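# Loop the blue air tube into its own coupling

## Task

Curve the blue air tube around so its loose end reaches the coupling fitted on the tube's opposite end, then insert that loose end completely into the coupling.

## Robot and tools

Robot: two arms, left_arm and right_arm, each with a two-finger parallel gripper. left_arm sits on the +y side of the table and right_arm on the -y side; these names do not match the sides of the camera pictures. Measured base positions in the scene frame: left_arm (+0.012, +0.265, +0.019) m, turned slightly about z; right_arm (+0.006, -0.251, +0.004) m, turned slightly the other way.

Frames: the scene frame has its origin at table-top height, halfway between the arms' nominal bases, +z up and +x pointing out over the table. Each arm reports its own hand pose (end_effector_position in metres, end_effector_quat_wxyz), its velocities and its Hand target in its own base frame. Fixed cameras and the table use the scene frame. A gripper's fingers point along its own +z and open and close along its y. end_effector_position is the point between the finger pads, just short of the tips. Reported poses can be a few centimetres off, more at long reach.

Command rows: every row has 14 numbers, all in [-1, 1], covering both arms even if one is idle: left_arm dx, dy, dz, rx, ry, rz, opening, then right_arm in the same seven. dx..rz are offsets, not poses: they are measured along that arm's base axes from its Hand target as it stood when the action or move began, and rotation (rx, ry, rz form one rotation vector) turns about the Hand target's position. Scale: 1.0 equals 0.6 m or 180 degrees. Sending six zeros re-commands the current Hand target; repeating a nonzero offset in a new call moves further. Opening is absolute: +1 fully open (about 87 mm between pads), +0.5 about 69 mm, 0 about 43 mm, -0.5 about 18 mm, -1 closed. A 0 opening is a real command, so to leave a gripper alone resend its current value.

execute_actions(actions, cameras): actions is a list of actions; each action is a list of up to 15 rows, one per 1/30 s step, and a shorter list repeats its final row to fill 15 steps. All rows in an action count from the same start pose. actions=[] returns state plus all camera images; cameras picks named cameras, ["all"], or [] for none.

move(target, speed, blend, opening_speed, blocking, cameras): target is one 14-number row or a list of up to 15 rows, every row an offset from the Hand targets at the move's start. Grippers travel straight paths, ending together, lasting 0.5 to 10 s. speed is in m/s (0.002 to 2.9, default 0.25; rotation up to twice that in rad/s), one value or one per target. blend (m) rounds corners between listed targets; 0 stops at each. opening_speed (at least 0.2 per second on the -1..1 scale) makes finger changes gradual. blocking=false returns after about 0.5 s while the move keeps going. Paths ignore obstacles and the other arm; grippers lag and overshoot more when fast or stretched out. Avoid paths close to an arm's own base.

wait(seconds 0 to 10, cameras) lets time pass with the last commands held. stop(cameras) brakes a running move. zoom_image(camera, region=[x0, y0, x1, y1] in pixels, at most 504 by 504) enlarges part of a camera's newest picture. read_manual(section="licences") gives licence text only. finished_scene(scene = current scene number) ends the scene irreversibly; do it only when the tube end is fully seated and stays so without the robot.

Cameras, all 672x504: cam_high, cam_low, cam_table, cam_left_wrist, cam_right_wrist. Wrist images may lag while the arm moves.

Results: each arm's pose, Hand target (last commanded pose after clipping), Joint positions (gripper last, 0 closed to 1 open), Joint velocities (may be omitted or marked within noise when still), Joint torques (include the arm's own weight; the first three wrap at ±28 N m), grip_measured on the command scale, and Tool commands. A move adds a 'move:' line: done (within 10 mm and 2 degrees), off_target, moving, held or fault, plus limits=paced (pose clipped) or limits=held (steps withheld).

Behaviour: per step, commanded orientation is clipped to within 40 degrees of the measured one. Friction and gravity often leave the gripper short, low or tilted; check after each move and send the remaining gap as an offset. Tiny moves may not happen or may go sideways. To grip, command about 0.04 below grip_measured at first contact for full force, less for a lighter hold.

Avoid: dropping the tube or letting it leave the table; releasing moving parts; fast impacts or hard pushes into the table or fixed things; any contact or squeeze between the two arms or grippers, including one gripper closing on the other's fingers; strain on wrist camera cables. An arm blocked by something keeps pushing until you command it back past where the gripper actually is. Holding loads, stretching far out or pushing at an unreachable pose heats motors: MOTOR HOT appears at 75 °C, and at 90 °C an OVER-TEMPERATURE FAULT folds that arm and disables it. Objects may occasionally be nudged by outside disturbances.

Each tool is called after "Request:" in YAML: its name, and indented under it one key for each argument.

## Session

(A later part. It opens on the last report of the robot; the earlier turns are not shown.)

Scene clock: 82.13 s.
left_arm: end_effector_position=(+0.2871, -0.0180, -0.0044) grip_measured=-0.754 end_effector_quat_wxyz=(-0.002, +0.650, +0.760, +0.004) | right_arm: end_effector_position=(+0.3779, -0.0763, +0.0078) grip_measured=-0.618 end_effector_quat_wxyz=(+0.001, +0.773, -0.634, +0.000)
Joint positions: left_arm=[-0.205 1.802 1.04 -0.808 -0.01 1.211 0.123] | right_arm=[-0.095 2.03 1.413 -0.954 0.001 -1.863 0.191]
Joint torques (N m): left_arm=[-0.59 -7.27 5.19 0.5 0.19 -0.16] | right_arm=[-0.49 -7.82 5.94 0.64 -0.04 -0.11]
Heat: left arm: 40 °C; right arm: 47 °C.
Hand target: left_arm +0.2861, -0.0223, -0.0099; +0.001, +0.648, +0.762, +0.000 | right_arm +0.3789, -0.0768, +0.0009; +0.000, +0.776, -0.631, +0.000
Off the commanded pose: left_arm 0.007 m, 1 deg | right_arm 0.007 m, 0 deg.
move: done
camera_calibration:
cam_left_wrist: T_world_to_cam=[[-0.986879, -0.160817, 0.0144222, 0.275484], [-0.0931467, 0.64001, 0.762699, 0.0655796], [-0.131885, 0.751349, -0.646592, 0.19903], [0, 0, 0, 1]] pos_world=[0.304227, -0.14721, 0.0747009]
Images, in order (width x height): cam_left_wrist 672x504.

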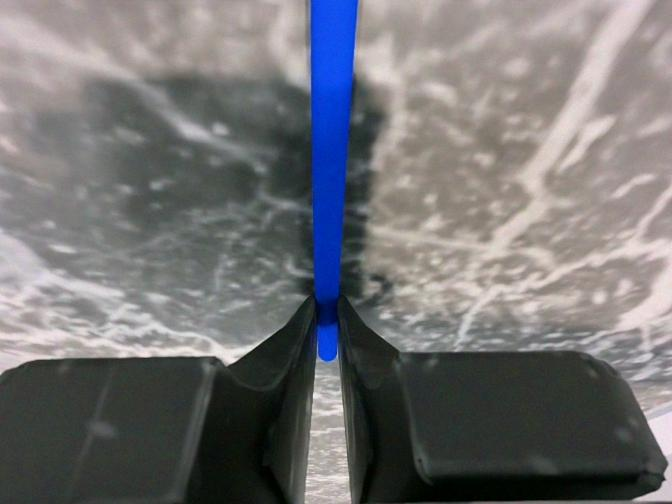

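Request:
move:
  target:
    - [0,0,0.08,0,0,0,-1,0,0,0.08,0,0,0,-1]
    - [0.0322,-0.017,0.1167,0,0,0.157,-1,-0.0018,0.0257,0.1167,0,0,-0.176,-1]
    - [0.0753,-0.0748,0.1167,0,0,0.313,-1,-0.0007,0.0977,0.1167,0,0,-0.354,-1]
  blend: [0.02,0.02,0]
  speed: 0.15
  cameras: ["all"]

Scene clock: 105.60 s.
left_arm: end_effector_position=(+0.3266, -0.0619, +0.0599) grip_measured=-0.754 end_effector_quat_wxyz=(+0.000, +0.218, +0.976, +0.003) | right_arm: end_effector_position=(+0.3745, -0.0223, +0.0677) grip_measured=-0.618 end_effector_quat_wxyz=(-0.003, -0.334, +0.943, +0.000)
Joint positions: left_arm=[-0.218 1.979 1.554 -1.146 -0.007 0.222 0.123] | right_arm=[0.01 2.116 1.787 -1.247 0.002 -0.67 0.191]
Joint torques (N m): left_arm=[-0.49 -8.85 9.87 0.23 0.13 -0.23] | right_arm=[0.36 -8.81 10.73 0.32 -0.01 0.12]
Heat: left arm: 40 °C; right arm: 47 °C.
Hand target: left_arm +0.3313, -0.0672, +0.0602; +0.001, +0.212, +0.977, +0.000 | right_arm +0.3785, -0.0183, +0.0709; +0.000, -0.326, +0.945, +0.000
Off the commanded pose: left_arm 0.007 m, 1 deg | right_arm 0.007 m, 1 deg.
move: done
camera_calibration:
cam_left_wrist: T_world_to_cam=[[-0.420224, -0.907338, 0.0122598, 0.0753005], [-0.588052, 0.28259, 0.757851, 0.188033], [-0.691091, 0.311258, -0.652313, 0.434549], [0, 0, 0, 1]] pos_world=[0.442529, -0.12007, 0.140038]
cam_right_wrist: T_world_to_cam=[[0.613735, -0.789478, -0.00729689, -0.244683], [-0.490149, -0.388252, 0.780394, 0.142375], [-0.618937, -0.475379, -0.625246, 0.408748], [0, 0, 0, 1]] pos_world=[0.472944, 0.0564149, 0.142674]

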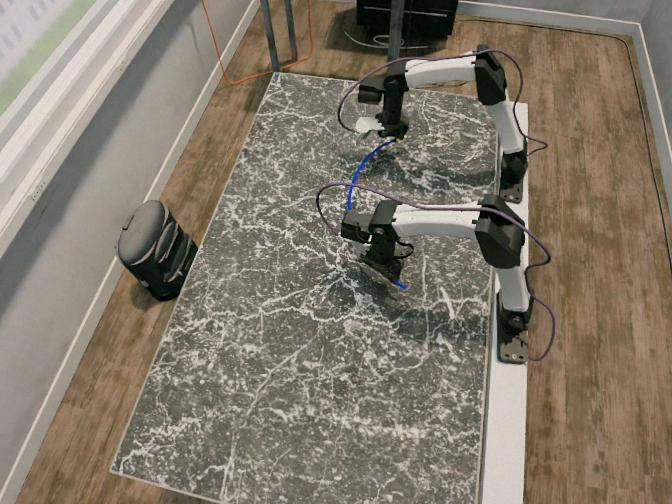

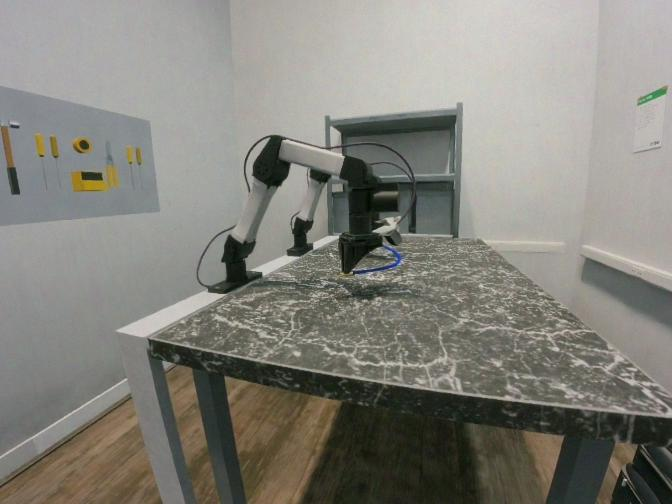

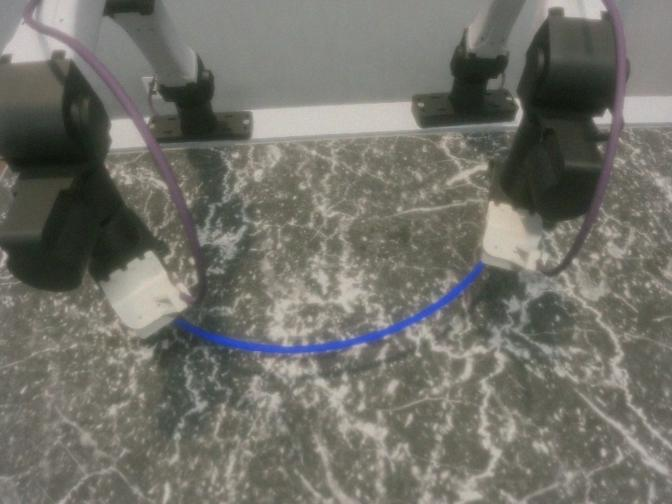

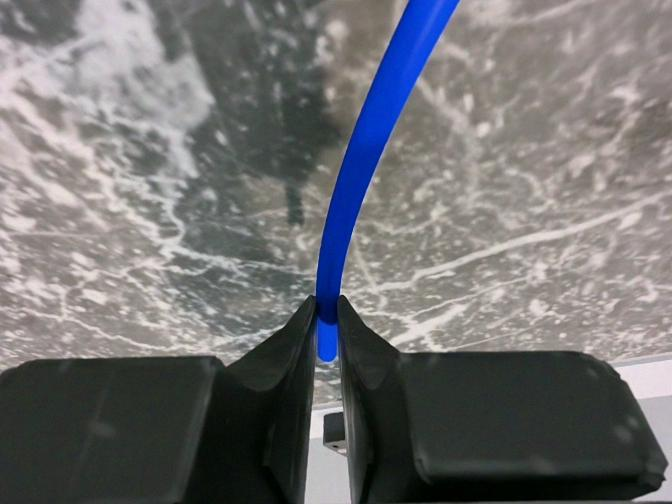

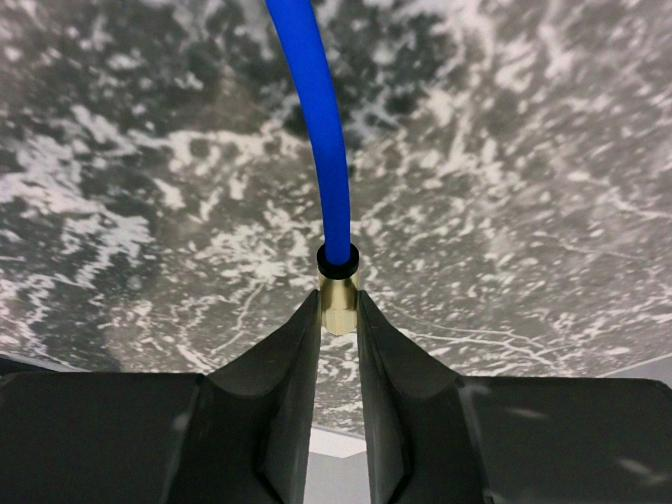

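Request:
move:
  target:
    - [0.0384,-0.0817,0,0,0,0.155,-1,0.0032,0.1128,0,0,0,-0.178,-1]
    - [0.0737,-0.1804,0,0,0,0.316,-1,0.0245,0.2435,0,0,0,-0.35,-1]
    - [0.105,-0.2787,0,0,0,0.478,-1,0.0497,0.3741,0,0,0,-0.522,-1]
  blend: [0.02,0.02,0]
  speed: 0.15
  cameras: ["all"]

Scene clock: 115.97 s.
left_arm: end_effector_position=(+0.3915, -0.2304, +0.0632) grip_measured=-0.754 end_effector_quat_wxyz=(+0.002, -0.502, +0.865, -0.003) | right_arm: end_effector_position=(+0.4064, +0.2039, +0.0698) grip_measured=-0.618 end_effector_quat_wxyz=(-0.001, +0.457, +0.890, +0.005)
Joint positions: left_arm=[-0.441 2.331 2.122 -1.356 0 -1.493 0.123] | right_arm=[0.373 2.377 2.228 -1.416 -0.008 1.321 0.191]
Joint torques (N m): left_arm=[-0.34 -11.52 9.84 0.13 0.03 -0.33] | right_arm=[0.2 -10.21 10.45 0.22 0.1 0.22]
Heat: left arm: 40 °C; right arm: 47 °C.
Hand target: left_arm +0.3943, -0.2344, +0.0601; +0.000, -0.512, +0.859, +0.001 | right_arm +0.4083, +0.2063, +0.0709; +0.000, +0.469, +0.883, +0.000
Off the commanded pose: left_arm 0.006 m, 1 deg | right_arm 0.003 m, 2 deg.
move: done
camera_calibration:
cam_left_wrist: T_world_to_cam=[[0.87151, -0.489737, 0.0250514, -0.460609], [-0.336861, -0.560771, 0.756346, -0.0213076], [-0.356363, -0.667603, -0.653691, 0.177449], [0, 0, 0, 1]] pos_world=[0.457484, -0.119061, 0.143652]
cam_right_wrist: T_world_to_cam=[[-0.823615, -0.567001, -0.012989, 0.45354], [-0.362177, 0.508192, 0.781389, 0.00937087], [-0.436447, 0.648268, -0.623909, 0.234018], [0, 0, 0, 1]] pos_world=[0.479073, 0.100689, 0.144575]

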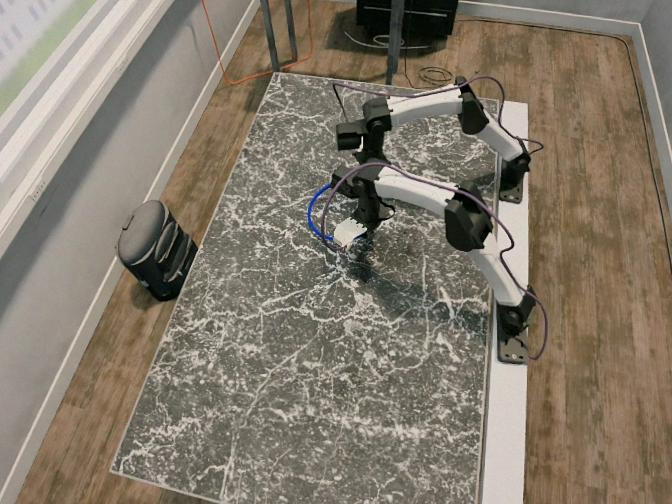

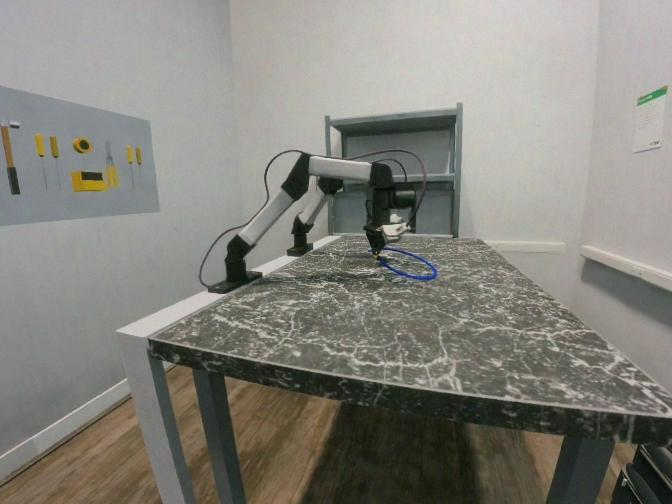

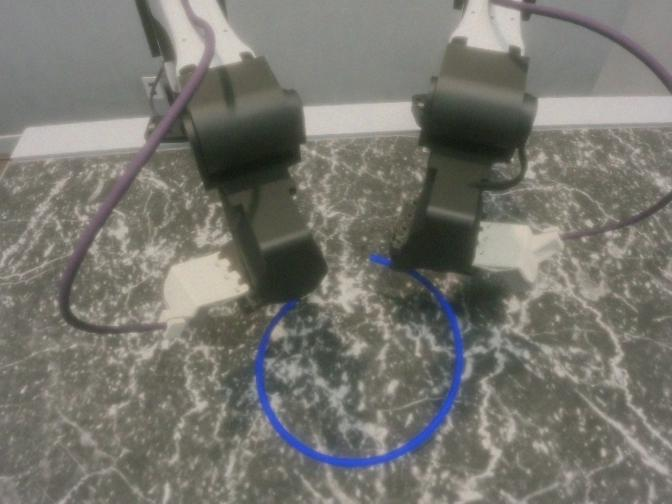

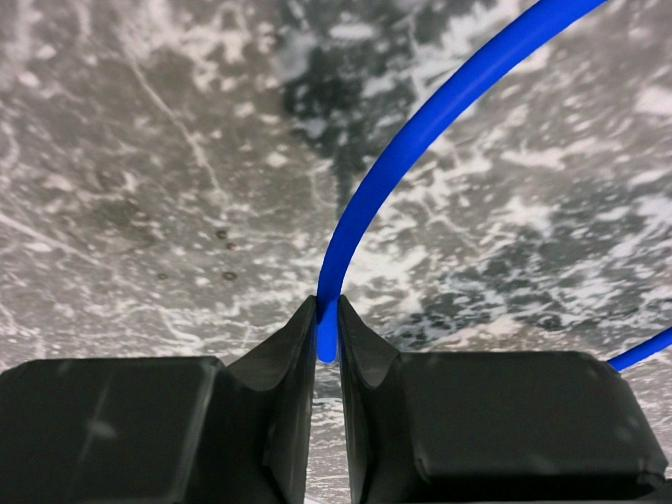

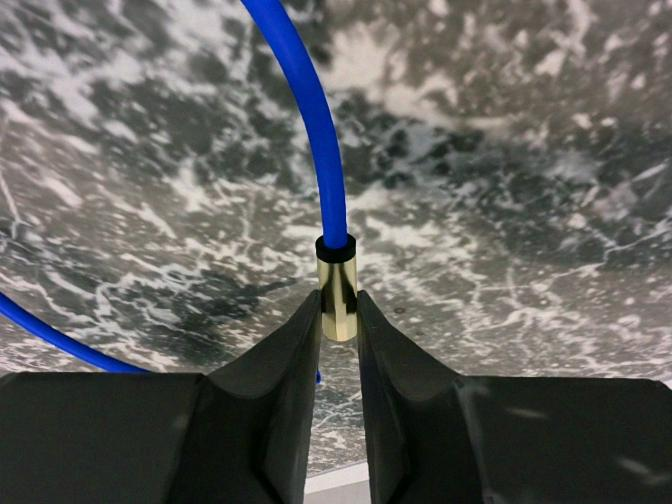

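Request:
move:
  target: [0.0043,-0.0398,0,0,0,0.1467,-1,0.0002,0.0448,0.0133,0,0,-0.1867,-1]
  speed: 0.1
  cameras: ["all"]

Request:
zoom_image:
  camera: "cam_right_wrist"
  region: [250, 220, 420, 400]

Request:
zoom_image:
  camera: "cam_left_wrist"
  region: [250, 220, 420, 400]

Request:
zoom_image:
  camera: "cam_table"
  region: [250, 180, 450, 320]

Scene clock: 131.63 s.
left_arm: end_effector_position=(+0.3984, -0.2577, +0.0635) grip_measured=-0.753 end_effector_quat_wxyz=(+0.000, +0.684, -0.730, +0.003) | right_arm: end_effector_position=(+0.4094, +0.2326, +0.0659) grip_measured=-0.624 end_effector_quat_wxyz=(-0.008, +0.692, +0.722, -0.009)
Joint positions: left_arm=[-0.493 2.331 2.122 -1.356 0.003 -1.999 0.123] | right_arm=[0.432 2.359 2.182 -1.416 -0.008 1.959 0.188]
Joint torques (N m): left_arm=[-0.32 -13.91 5.55 0.27 0.02 -0.38] | right_arm=[0.24 -14.38 6.02 0.29 0.09 0.3]
Heat: left arm: 42 °C; right arm: 50 °C.
Hand target: left_arm +0.3968, -0.2583, +0.0601; +0.000, +0.695, -0.719, -0.001 | right_arm +0.4084, +0.2332, +0.0789; +0.000, +0.704, +0.710, +0.000
Off the commanded pose: left_arm 0.004 m, 2 deg | right_arm 0.013 m, 2 deg.
move: off_target (right_arm)
camera_calibration:
cam_left_wrist: T_world_to_cam=[[0.998029, -0.0582483, 0.023352, -0.419063], [-0.0555632, -0.647226, 0.76027, -0.169057], [-0.0291704, -0.760069, -0.649187, 0.00740297], [0, 0, 0, 1]] pos_world=[0.409059, -0.128201, 0.143121]
cam_right_wrist: T_world_to_cam=[[-0.999562, -0.0234574, 0.018066, 0.415803], [-0.00076995, 0.630562, 0.776139, -0.177183], [-0.0295979, 0.775784, -0.630303, 0.0185031], [0, 0, 0, 1]] pos_world=[0.416032, 0.107124, 0.141669]

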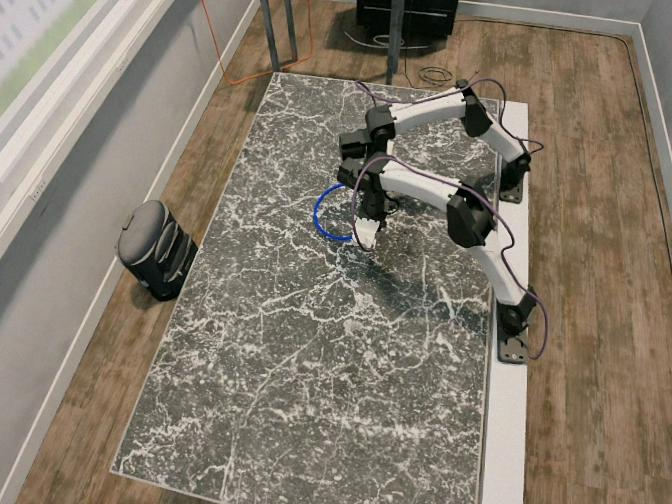

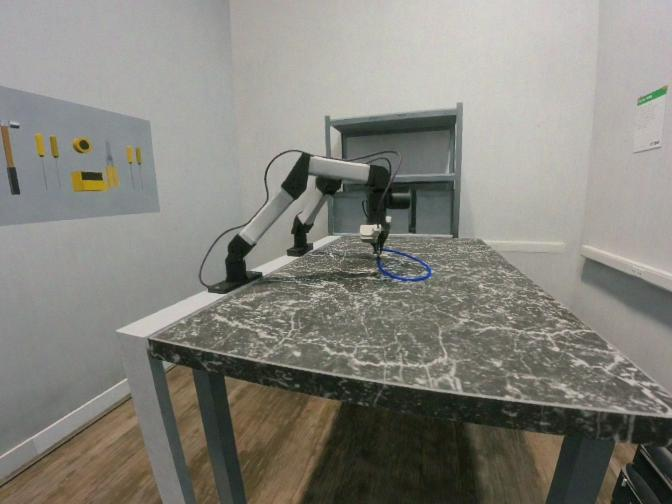

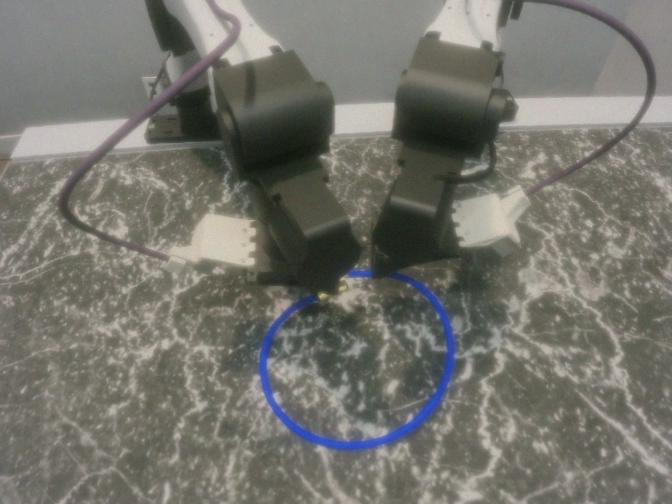

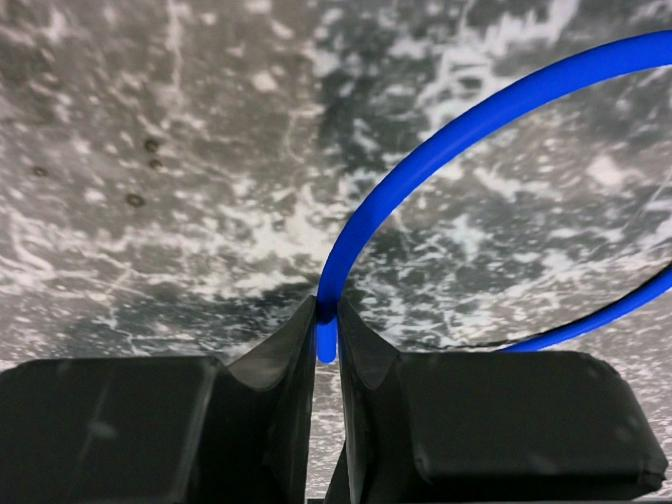

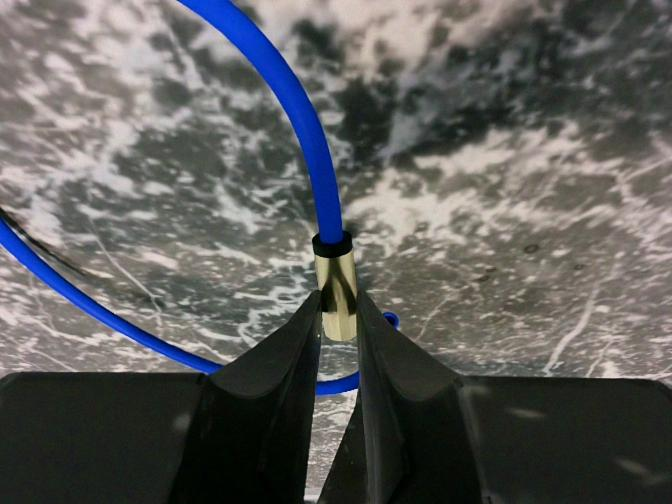

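Scaled by 2.800 from the camera's 672x504 image, which has a finer 960x720 frame.

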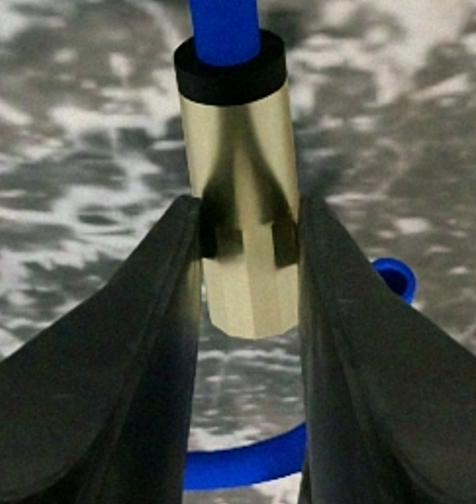

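Scaled by 2.800 from the camera's 672x504 image, which has a finer 960x720 frame.

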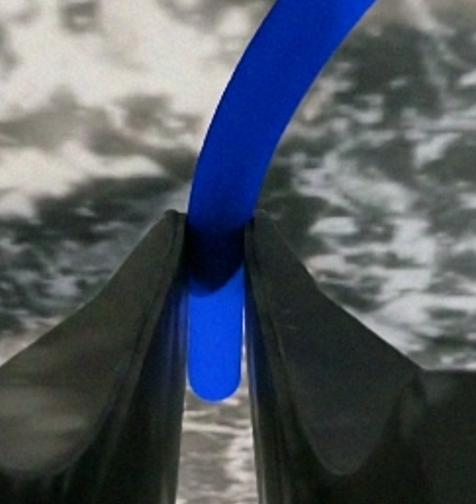

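Scaled by 2.520 from the camera's 672x504 image, which has a finer 960x720 frame.

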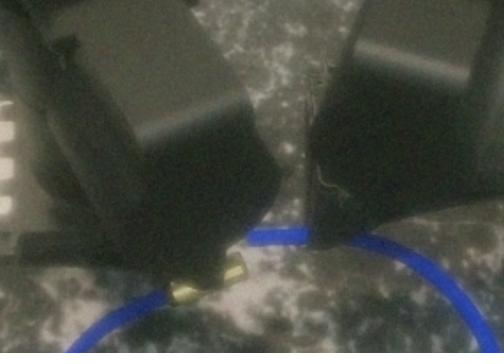

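Request:
zoom_image:
  camera: "cam_low"
  region: [340, 210, 450, 300]

Request:
zoom_image:
  camera: "cam_table"
  region: [310, 240, 400, 310]

Request:
zoom_image:
  camera: "cam_high"
  region: [300, 150, 420, 270]

Scaled by 4.582 from the camera's 672x504 image, which has a finer 960x720 frame.

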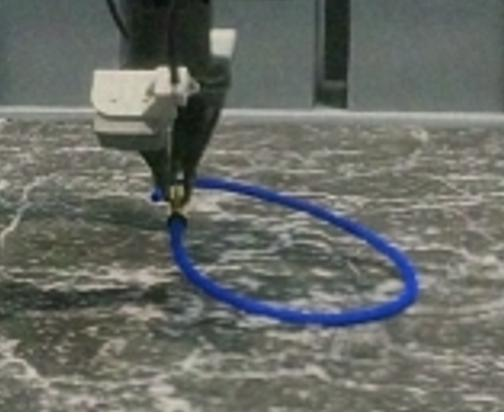

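Scaled by 5.600 from the camera's 672x504 image, which has a finer 960x720 frame.

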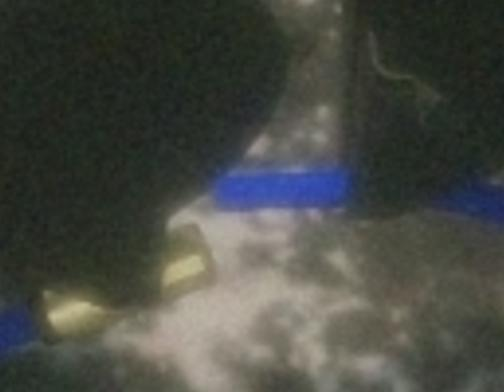

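Scaled by 4.200 from the camera's 672x504 image, which has a finer 960x720 frame.

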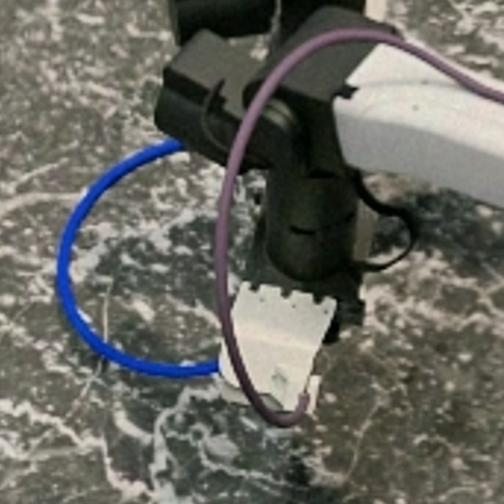

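Request:
move:
  target: [0,0,-0.107,0,0,0,-1,0,0,-0.118,0,0,-0.02,-1]
  speed: 0.06
  cameras: ["all"]

Request:
zoom_image:
  camera: "cam_right_wrist"
  region: [250, 220, 420, 400]

Request:
zoom_image:
  camera: "cam_table"
  region: [310, 240, 400, 330]

Request:
zoom_image:
  camera: "cam_low"
  region: [340, 210, 450, 300]

Scene clock: 155.50 s.
left_arm: end_effector_position=(+0.3989, -0.2578, +0.0091) grip_measured=-0.753 end_effector_quat_wxyz=(-0.002, +0.687, -0.726, +0.010) | right_arm: end_effector_position=(+0.4047, +0.2289, +0.0002) grip_measured=-1.000 end_effector_quat_wxyz=(-0.010, +0.721, +0.693, -0.015)
Joint positions: left_arm=[-0.493 2.334 1.91 -1.126 0.003 -2.008 0.124] | right_arm=[0.432 2.353 1.91 -1.163 -0.008 2.042 0]
Joint torques (N m): left_arm=[-0.32 -11.45 6.12 0.37 0.02 -0.29] | right_arm=[0.47 -13.3 6.02 0.5 0.09 0.12]
Heat: left arm: 44 °C; right arm: 53 °C.
Hand target: left_arm +0.3969, -0.2583, -0.0039; +0.000, +0.695, -0.719, +0.000 | right_arm +0.4084, +0.2332, +0.0082; +0.000, +0.726, +0.688, +0.000
Off the commanded pose: left_arm 0.013 m, 2 deg | right_arm 0.010 m, 2 deg.
move: off_target (left_arm)
camera_calibration:
cam_left_wrist: T_world_to_cam=[[0.998141, -0.0488222, 0.036484, -0.416065], [-0.0593498, -0.642391, 0.764076, -0.124936], [-0.0138669, -0.76482, -0.644094, -0.0353172], [0, 0, 0, 1]] pos_world=[0.407387, -0.127582, 0.0878927]
cam_right_wrist: T_world_to_cam=[[-0.997819, 0.0593831, 0.0288226, 0.392577], [0.060004, 0.634054, 0.770957, -0.149327], [0.0275067, 0.771005, -0.636235, -0.0421799], [0, 0, 0, 1]] pos_world=[0.401842, 0.10389, 0.0769733]

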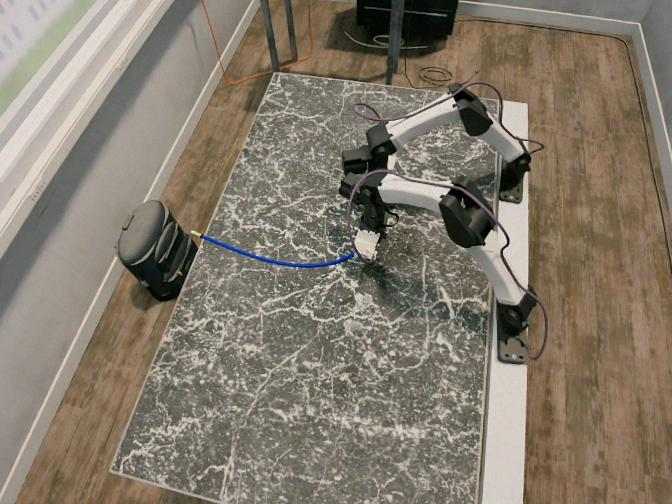

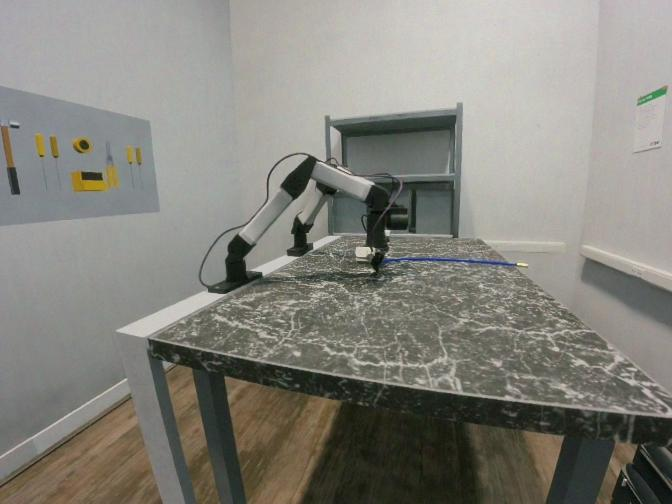

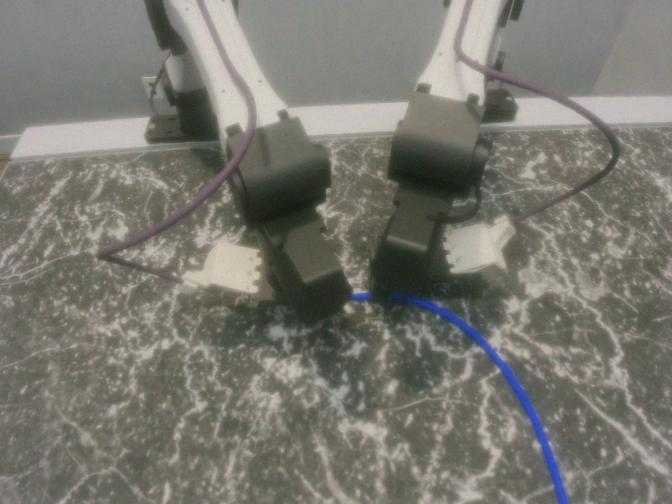

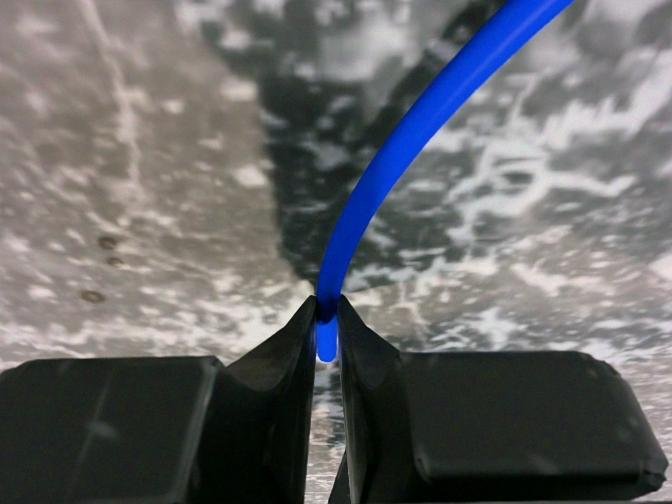

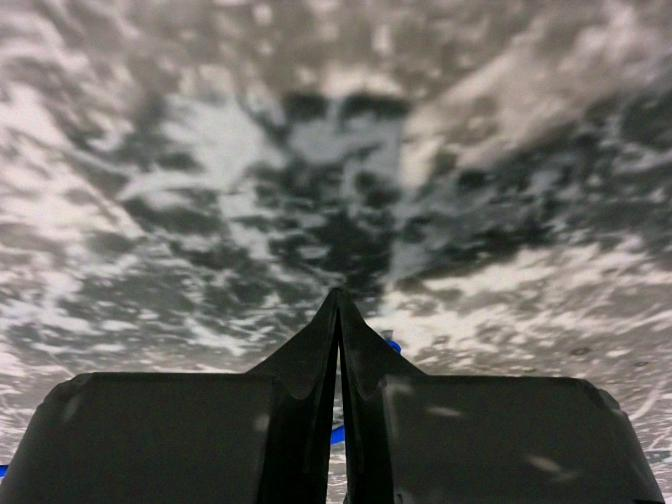

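Scaled by 2.800 from the camera's 672x504 image, which has a finer 960x720 frame.

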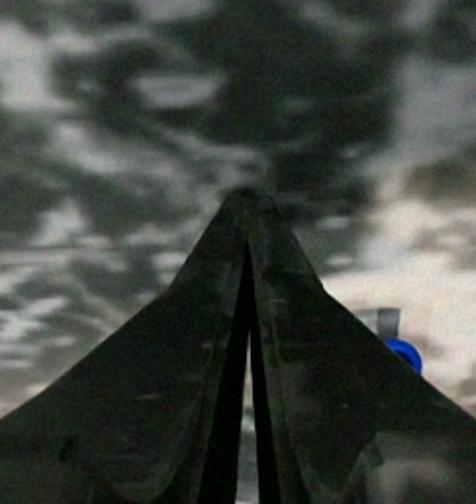

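Scaled by 5.600 from the camera's 672x504 image, which has a finer 960x720 frame.

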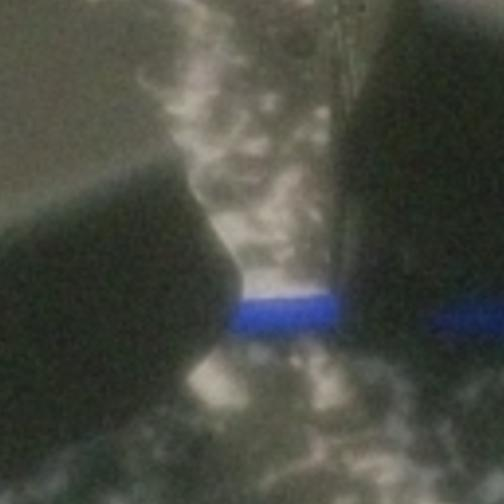

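Scaled by 4.582 from the camera's 672x504 image, which has a finer 960x720 frame.

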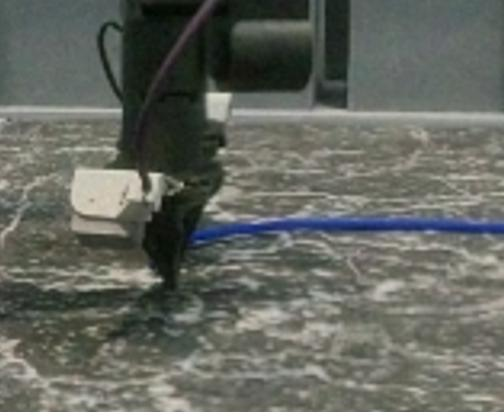

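Request:
move:
  target:
    - [0,0,0.03,0,0,0,-1,0,0,0.25,0,0,0,-1]
    - [0,0,0.05,0,0,0,-1,-0.043,-0.42,0.3,0,0,0.52,-1]
    - [0,0,0.05,0,0,0,-1,-0.043,-0.7,0.25,0,0,0.97,-1]
  blend: [0.03,0.04,0]
  speed: 0.25
  cameras: ["all"]

Scene clock: 172.70 s.
left_arm: end_effector_position=(+0.3932, -0.2548, +0.0194) grip_measured=-0.753 end_effector_quat_wxyz=(+0.003, +0.687, -0.726, -0.005) | right_arm: end_effector_position=(+0.3884, -0.1874, +0.1643) grip_measured=-1.000 end_effector_quat_wxyz=(+0.017, -0.648, +0.761, -0.036)
Joint positions: left_arm=[-0.493 2.334 1.954 -1.202 0.003 -2.008 0.124] | right_arm=[-0.352 2.134 2.198 -1.556 0.005 -1.764 0]
Joint torques (N m): left_arm=[-0.31 -13.65 9.57 0.01 0.02 -0.29] | right_arm=[-0.76 -9.07 5.98 0.36 -0.03 -0.2]
Heat: left arm: 47 °C; right arm: 53 °C.
Hand target: left_arm +0.3969, -0.2583, +0.0260; +0.000, +0.695, -0.719, -0.001 | right_arm +0.3826, -0.1869, +0.1581; -0.001, -0.652, +0.758, +0.000
Off the commanded pose: left_arm 0.008 m, 1 deg | right_arm 0.008 m, 5 deg.
joint sent to its limit (right arm) — joint 4 (wrist pitch), lower limit. The joint targets still meet the commanded pose.
move: off_target (right_arm)
camera_calibration:
cam_left_wrist: T_world_to_cam=[[0.998767, -0.0491714, 0.00681898, -0.410416], [-0.0373664, -0.654231, 0.755371, -0.142717], [-0.0326814, -0.754694, -0.655262, -0.0162491], [0, 0, 0, 1]] pos_world=[0.404046, -0.125814, 0.0999557]
cam_right_wrist: T_world_to_cam=[[0.981645, -0.177159, 0.0706167, -0.423734], [-0.163981, -0.594987, 0.78683, -0.156777], [-0.0973784, -0.783968, -0.613117, 0.136905], [0, 0, 0, 1]] pos_world=[0.40358, -0.0610195, 0.237218]

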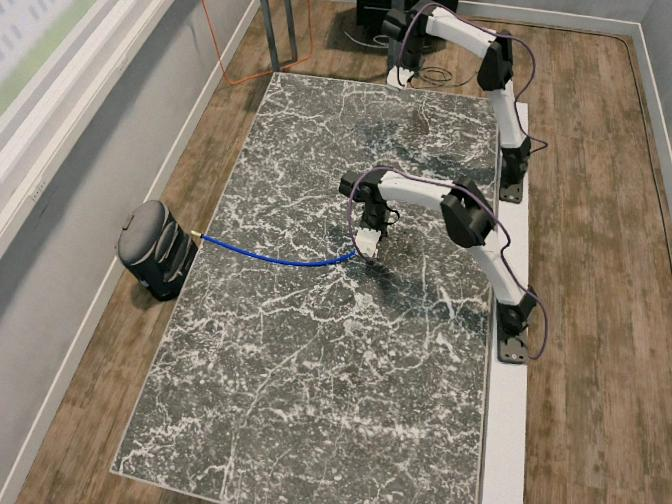

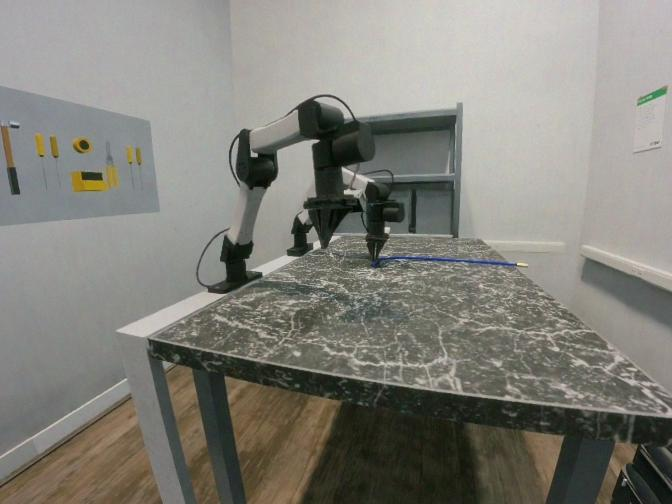

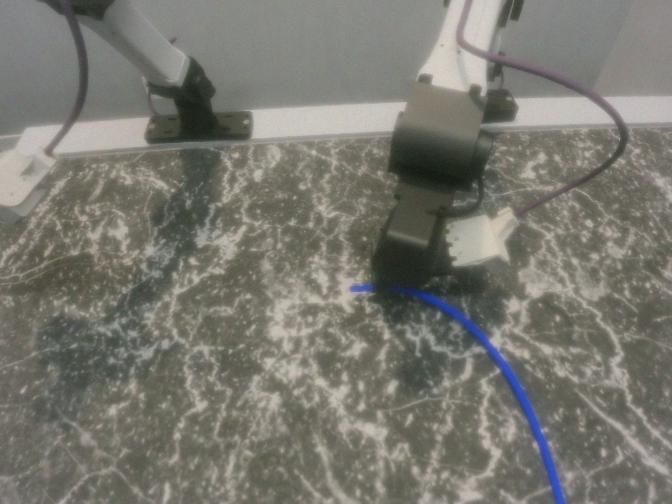

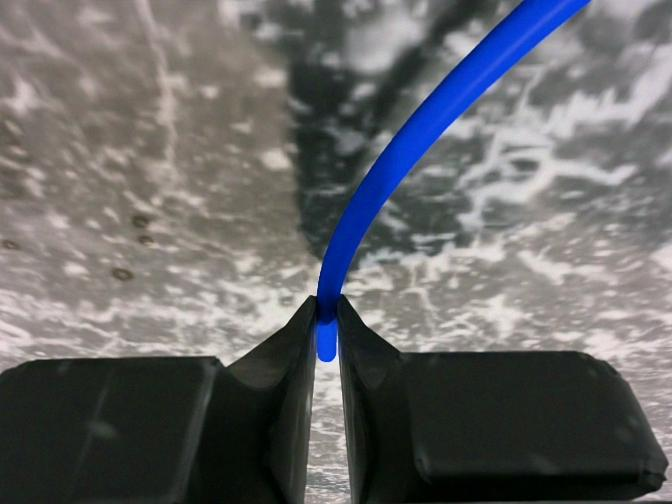

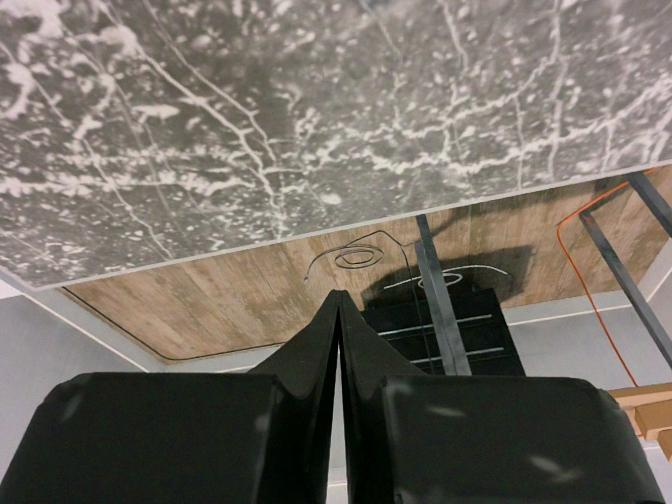

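Request:
move:
  target:
    - [-0.19,0.05,0.02,0,0,-0.25,-1,0,0,0,0,0,0,-1]
    - [-0.22,0.3,0.02,0,0,-0.55,-1,0,0,0,0,0,0,-1]
    - [-0.184,0.393,0.02,0,0,-0.944,-1,0,0,0,0,0,0,1]
  blend: [0.03,0.03,0]
  speed: 0.15
  cameras: ["all"]

Scene clock: 188.57 s.
left_arm: end_effector_position=(+0.2870, -0.0212, +0.0281) grip_measured=-0.752 end_effector_quat_wxyz=(-0.015, +0.649, +0.761, +0.002) | right_arm: end_effector_position=(+0.3884, -0.1874, +0.1643) grip_measured=-1.000 end_effector_quat_wxyz=(+0.017, -0.648, +0.761, -0.036)
Joint positions: left_arm=[-0.219 1.773 1.144 -0.968 -0.017 1.193 0.124] | right_arm=[-0.352 2.134 2.198 -1.556 0.005 -1.764 0]
Joint torques (N m): left_arm=[0.53 -12.36 5.91 0.09 0.27 0.15] | right_arm=[-0.76 -9.07 5.98 0.36 -0.03 -0.19]
Heat: left arm: 48 °C; right arm: 50 °C.
Hand target: left_arm +0.2864, -0.0225, +0.0379; +0.000, +0.656, +0.755, +0.000 | right_arm +0.3826, -0.1869, +0.1581; -0.001, -0.652, +0.758, +0.000
Tool commands: left_gripper/opening=-1.0 right_gripper/opening=-1.0
Off the commanded pose: left_arm 0.010 m, 2 deg | right_arm 0.009 m, 5 deg.
joint sent to its limit (right arm) — joint 4 (wrist pitch), lower limit. The joint targets still meet the commanded pose.
move: off_target (right_arm; path cut at 10 s); path passed 2 of 3 targets; target 3's new opening was not sent
camera_calibration:
cam_left_wrist: T_world_to_cam=[[-0.98571, -0.164516, 0.0362116, 0.273412], [-0.0766617, 0.629514, 0.773198, 0.0375617], [-0.149999, 0.759373, -0.63313, 0.227384], [0, 0, 0, 1]] pos_world=[0.306492, -0.151334, 0.105021]
cam_right_wrist: T_world_to_cam=[[0.981645, -0.177159, 0.0706167, -0.423734], [-0.163981, -0.594987, 0.78683, -0.156777], [-0.0973784, -0.783968, -0.613117, 0.136905], [0, 0, 0, 1]] pos_world=[0.40358, -0.0610195, 0.237218]

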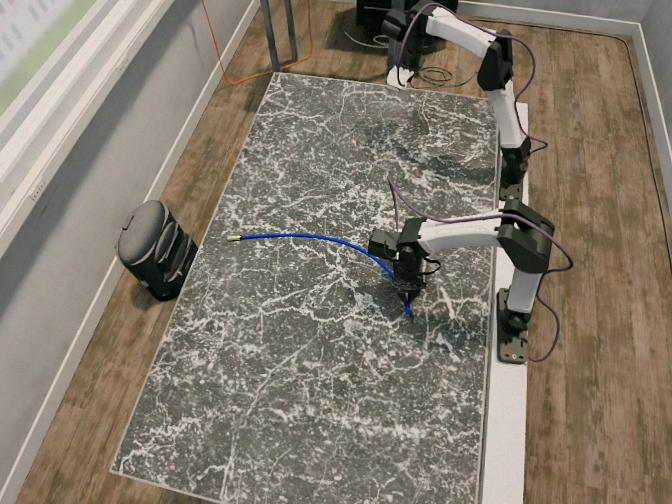

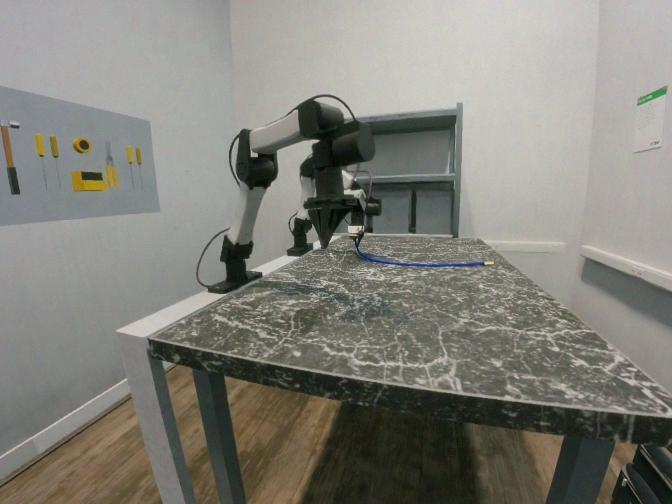

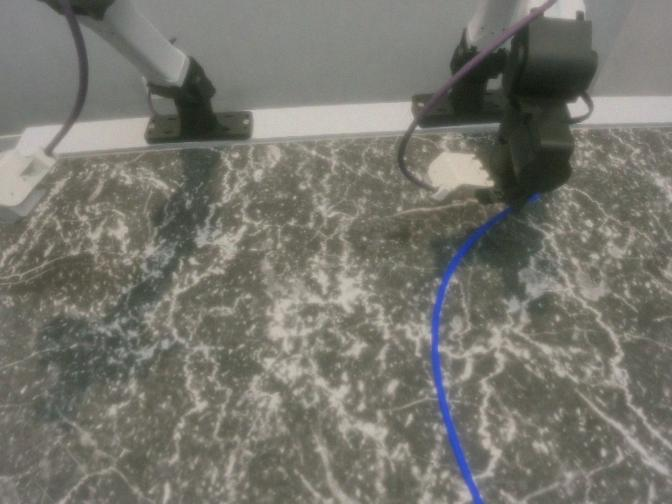

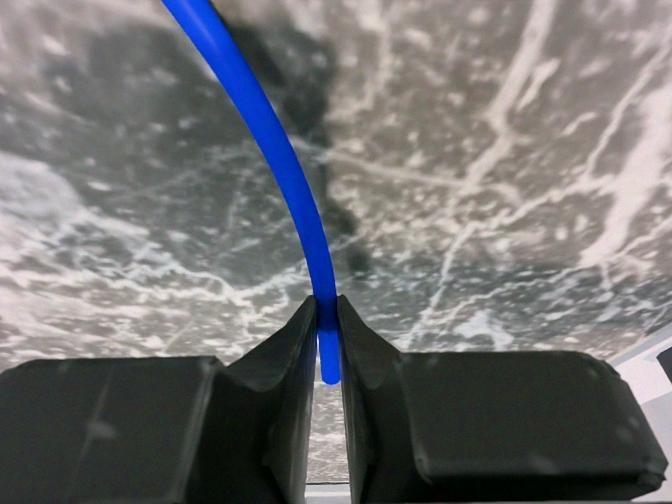

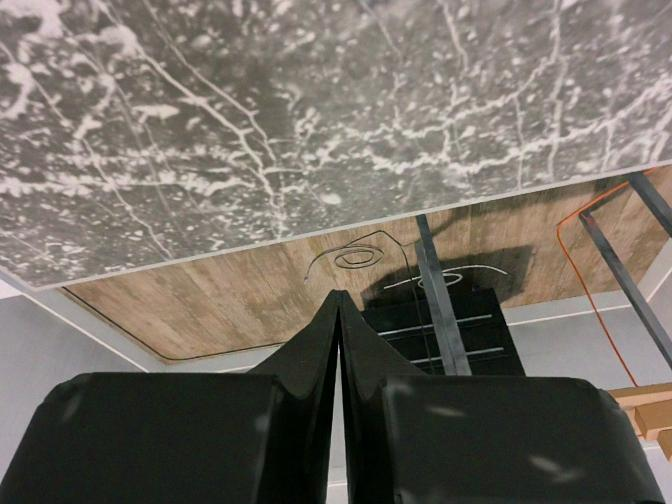

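Request:
move:
  target: [-0.05,0.08,0.2,0,0,-0.03,-1,0,0,0,0,0,0,1]
  speed: 0.1
  cameras: ["cam_high","cam_low","cam_table"]

Scene clock: 193.93 s.
left_arm: end_effector_position=(+0.2537, +0.0268, +0.1452) grip_measured=-0.752 end_effector_quat_wxyz=(-0.021, +0.684, +0.729, -0.006) | right_arm: end_effector_position=(+0.3884, -0.1874, +0.1643) grip_measured=+0.998 end_effector_quat_wxyz=(+0.017, -0.648, +0.761, -0.036)
Joint positions: left_arm=[-0.069 1.553 1.376 -1.435 -0.017 1.438 0.124] | right_arm=[-0.352 2.134 2.198 -1.556 0.005 -1.764 0.999]
Joint torques (N m): left_arm=[0.7 -9.09 9.55 0.03 0.27 0.16] | right_arm=[-0.75 -9.07 5.97 0.36 -0.03 -0.19]
Heat: left arm: 47 °C; right arm: 50 °C.
Hand target: left_arm +0.2565, +0.0254, +0.1580; +0.001, +0.690, +0.723, +0.000 | right_arm +0.3826, -0.1869, +0.1581; -0.001, -0.652, +0.758, +0.000
Off the commanded pose: left_arm 0.013 m, 3 deg | right_arm 0.009 m, 5 deg.
joint sent to its limit (right arm) — joint 4 (wrist pitch), lower limit. The joint targets still meet the commanded pose.
move: off_target (left_arm, right_arm)
Images, in order (width x height): cam_high 672x504, cam_low 672x504, cam_table 672x504.

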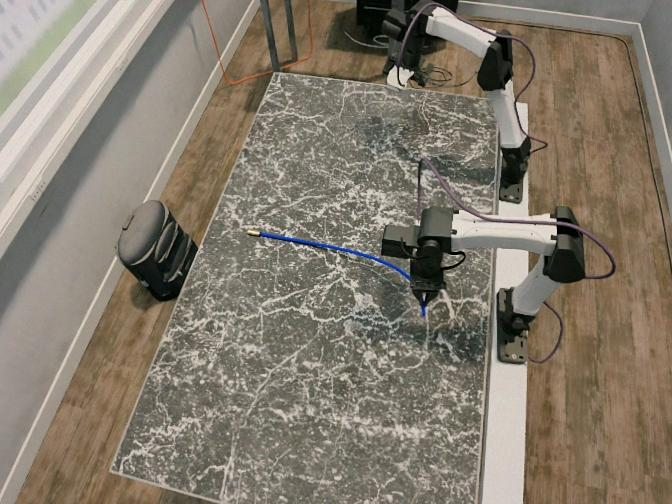

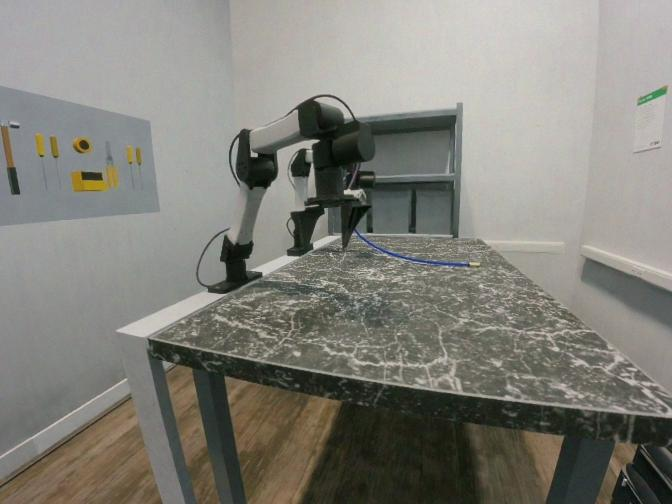

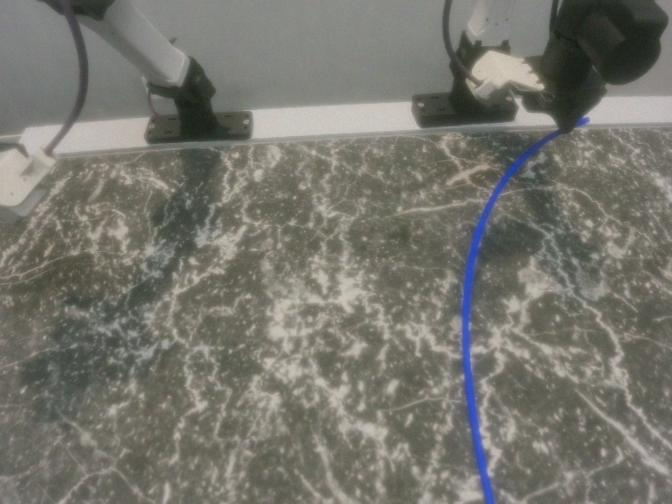

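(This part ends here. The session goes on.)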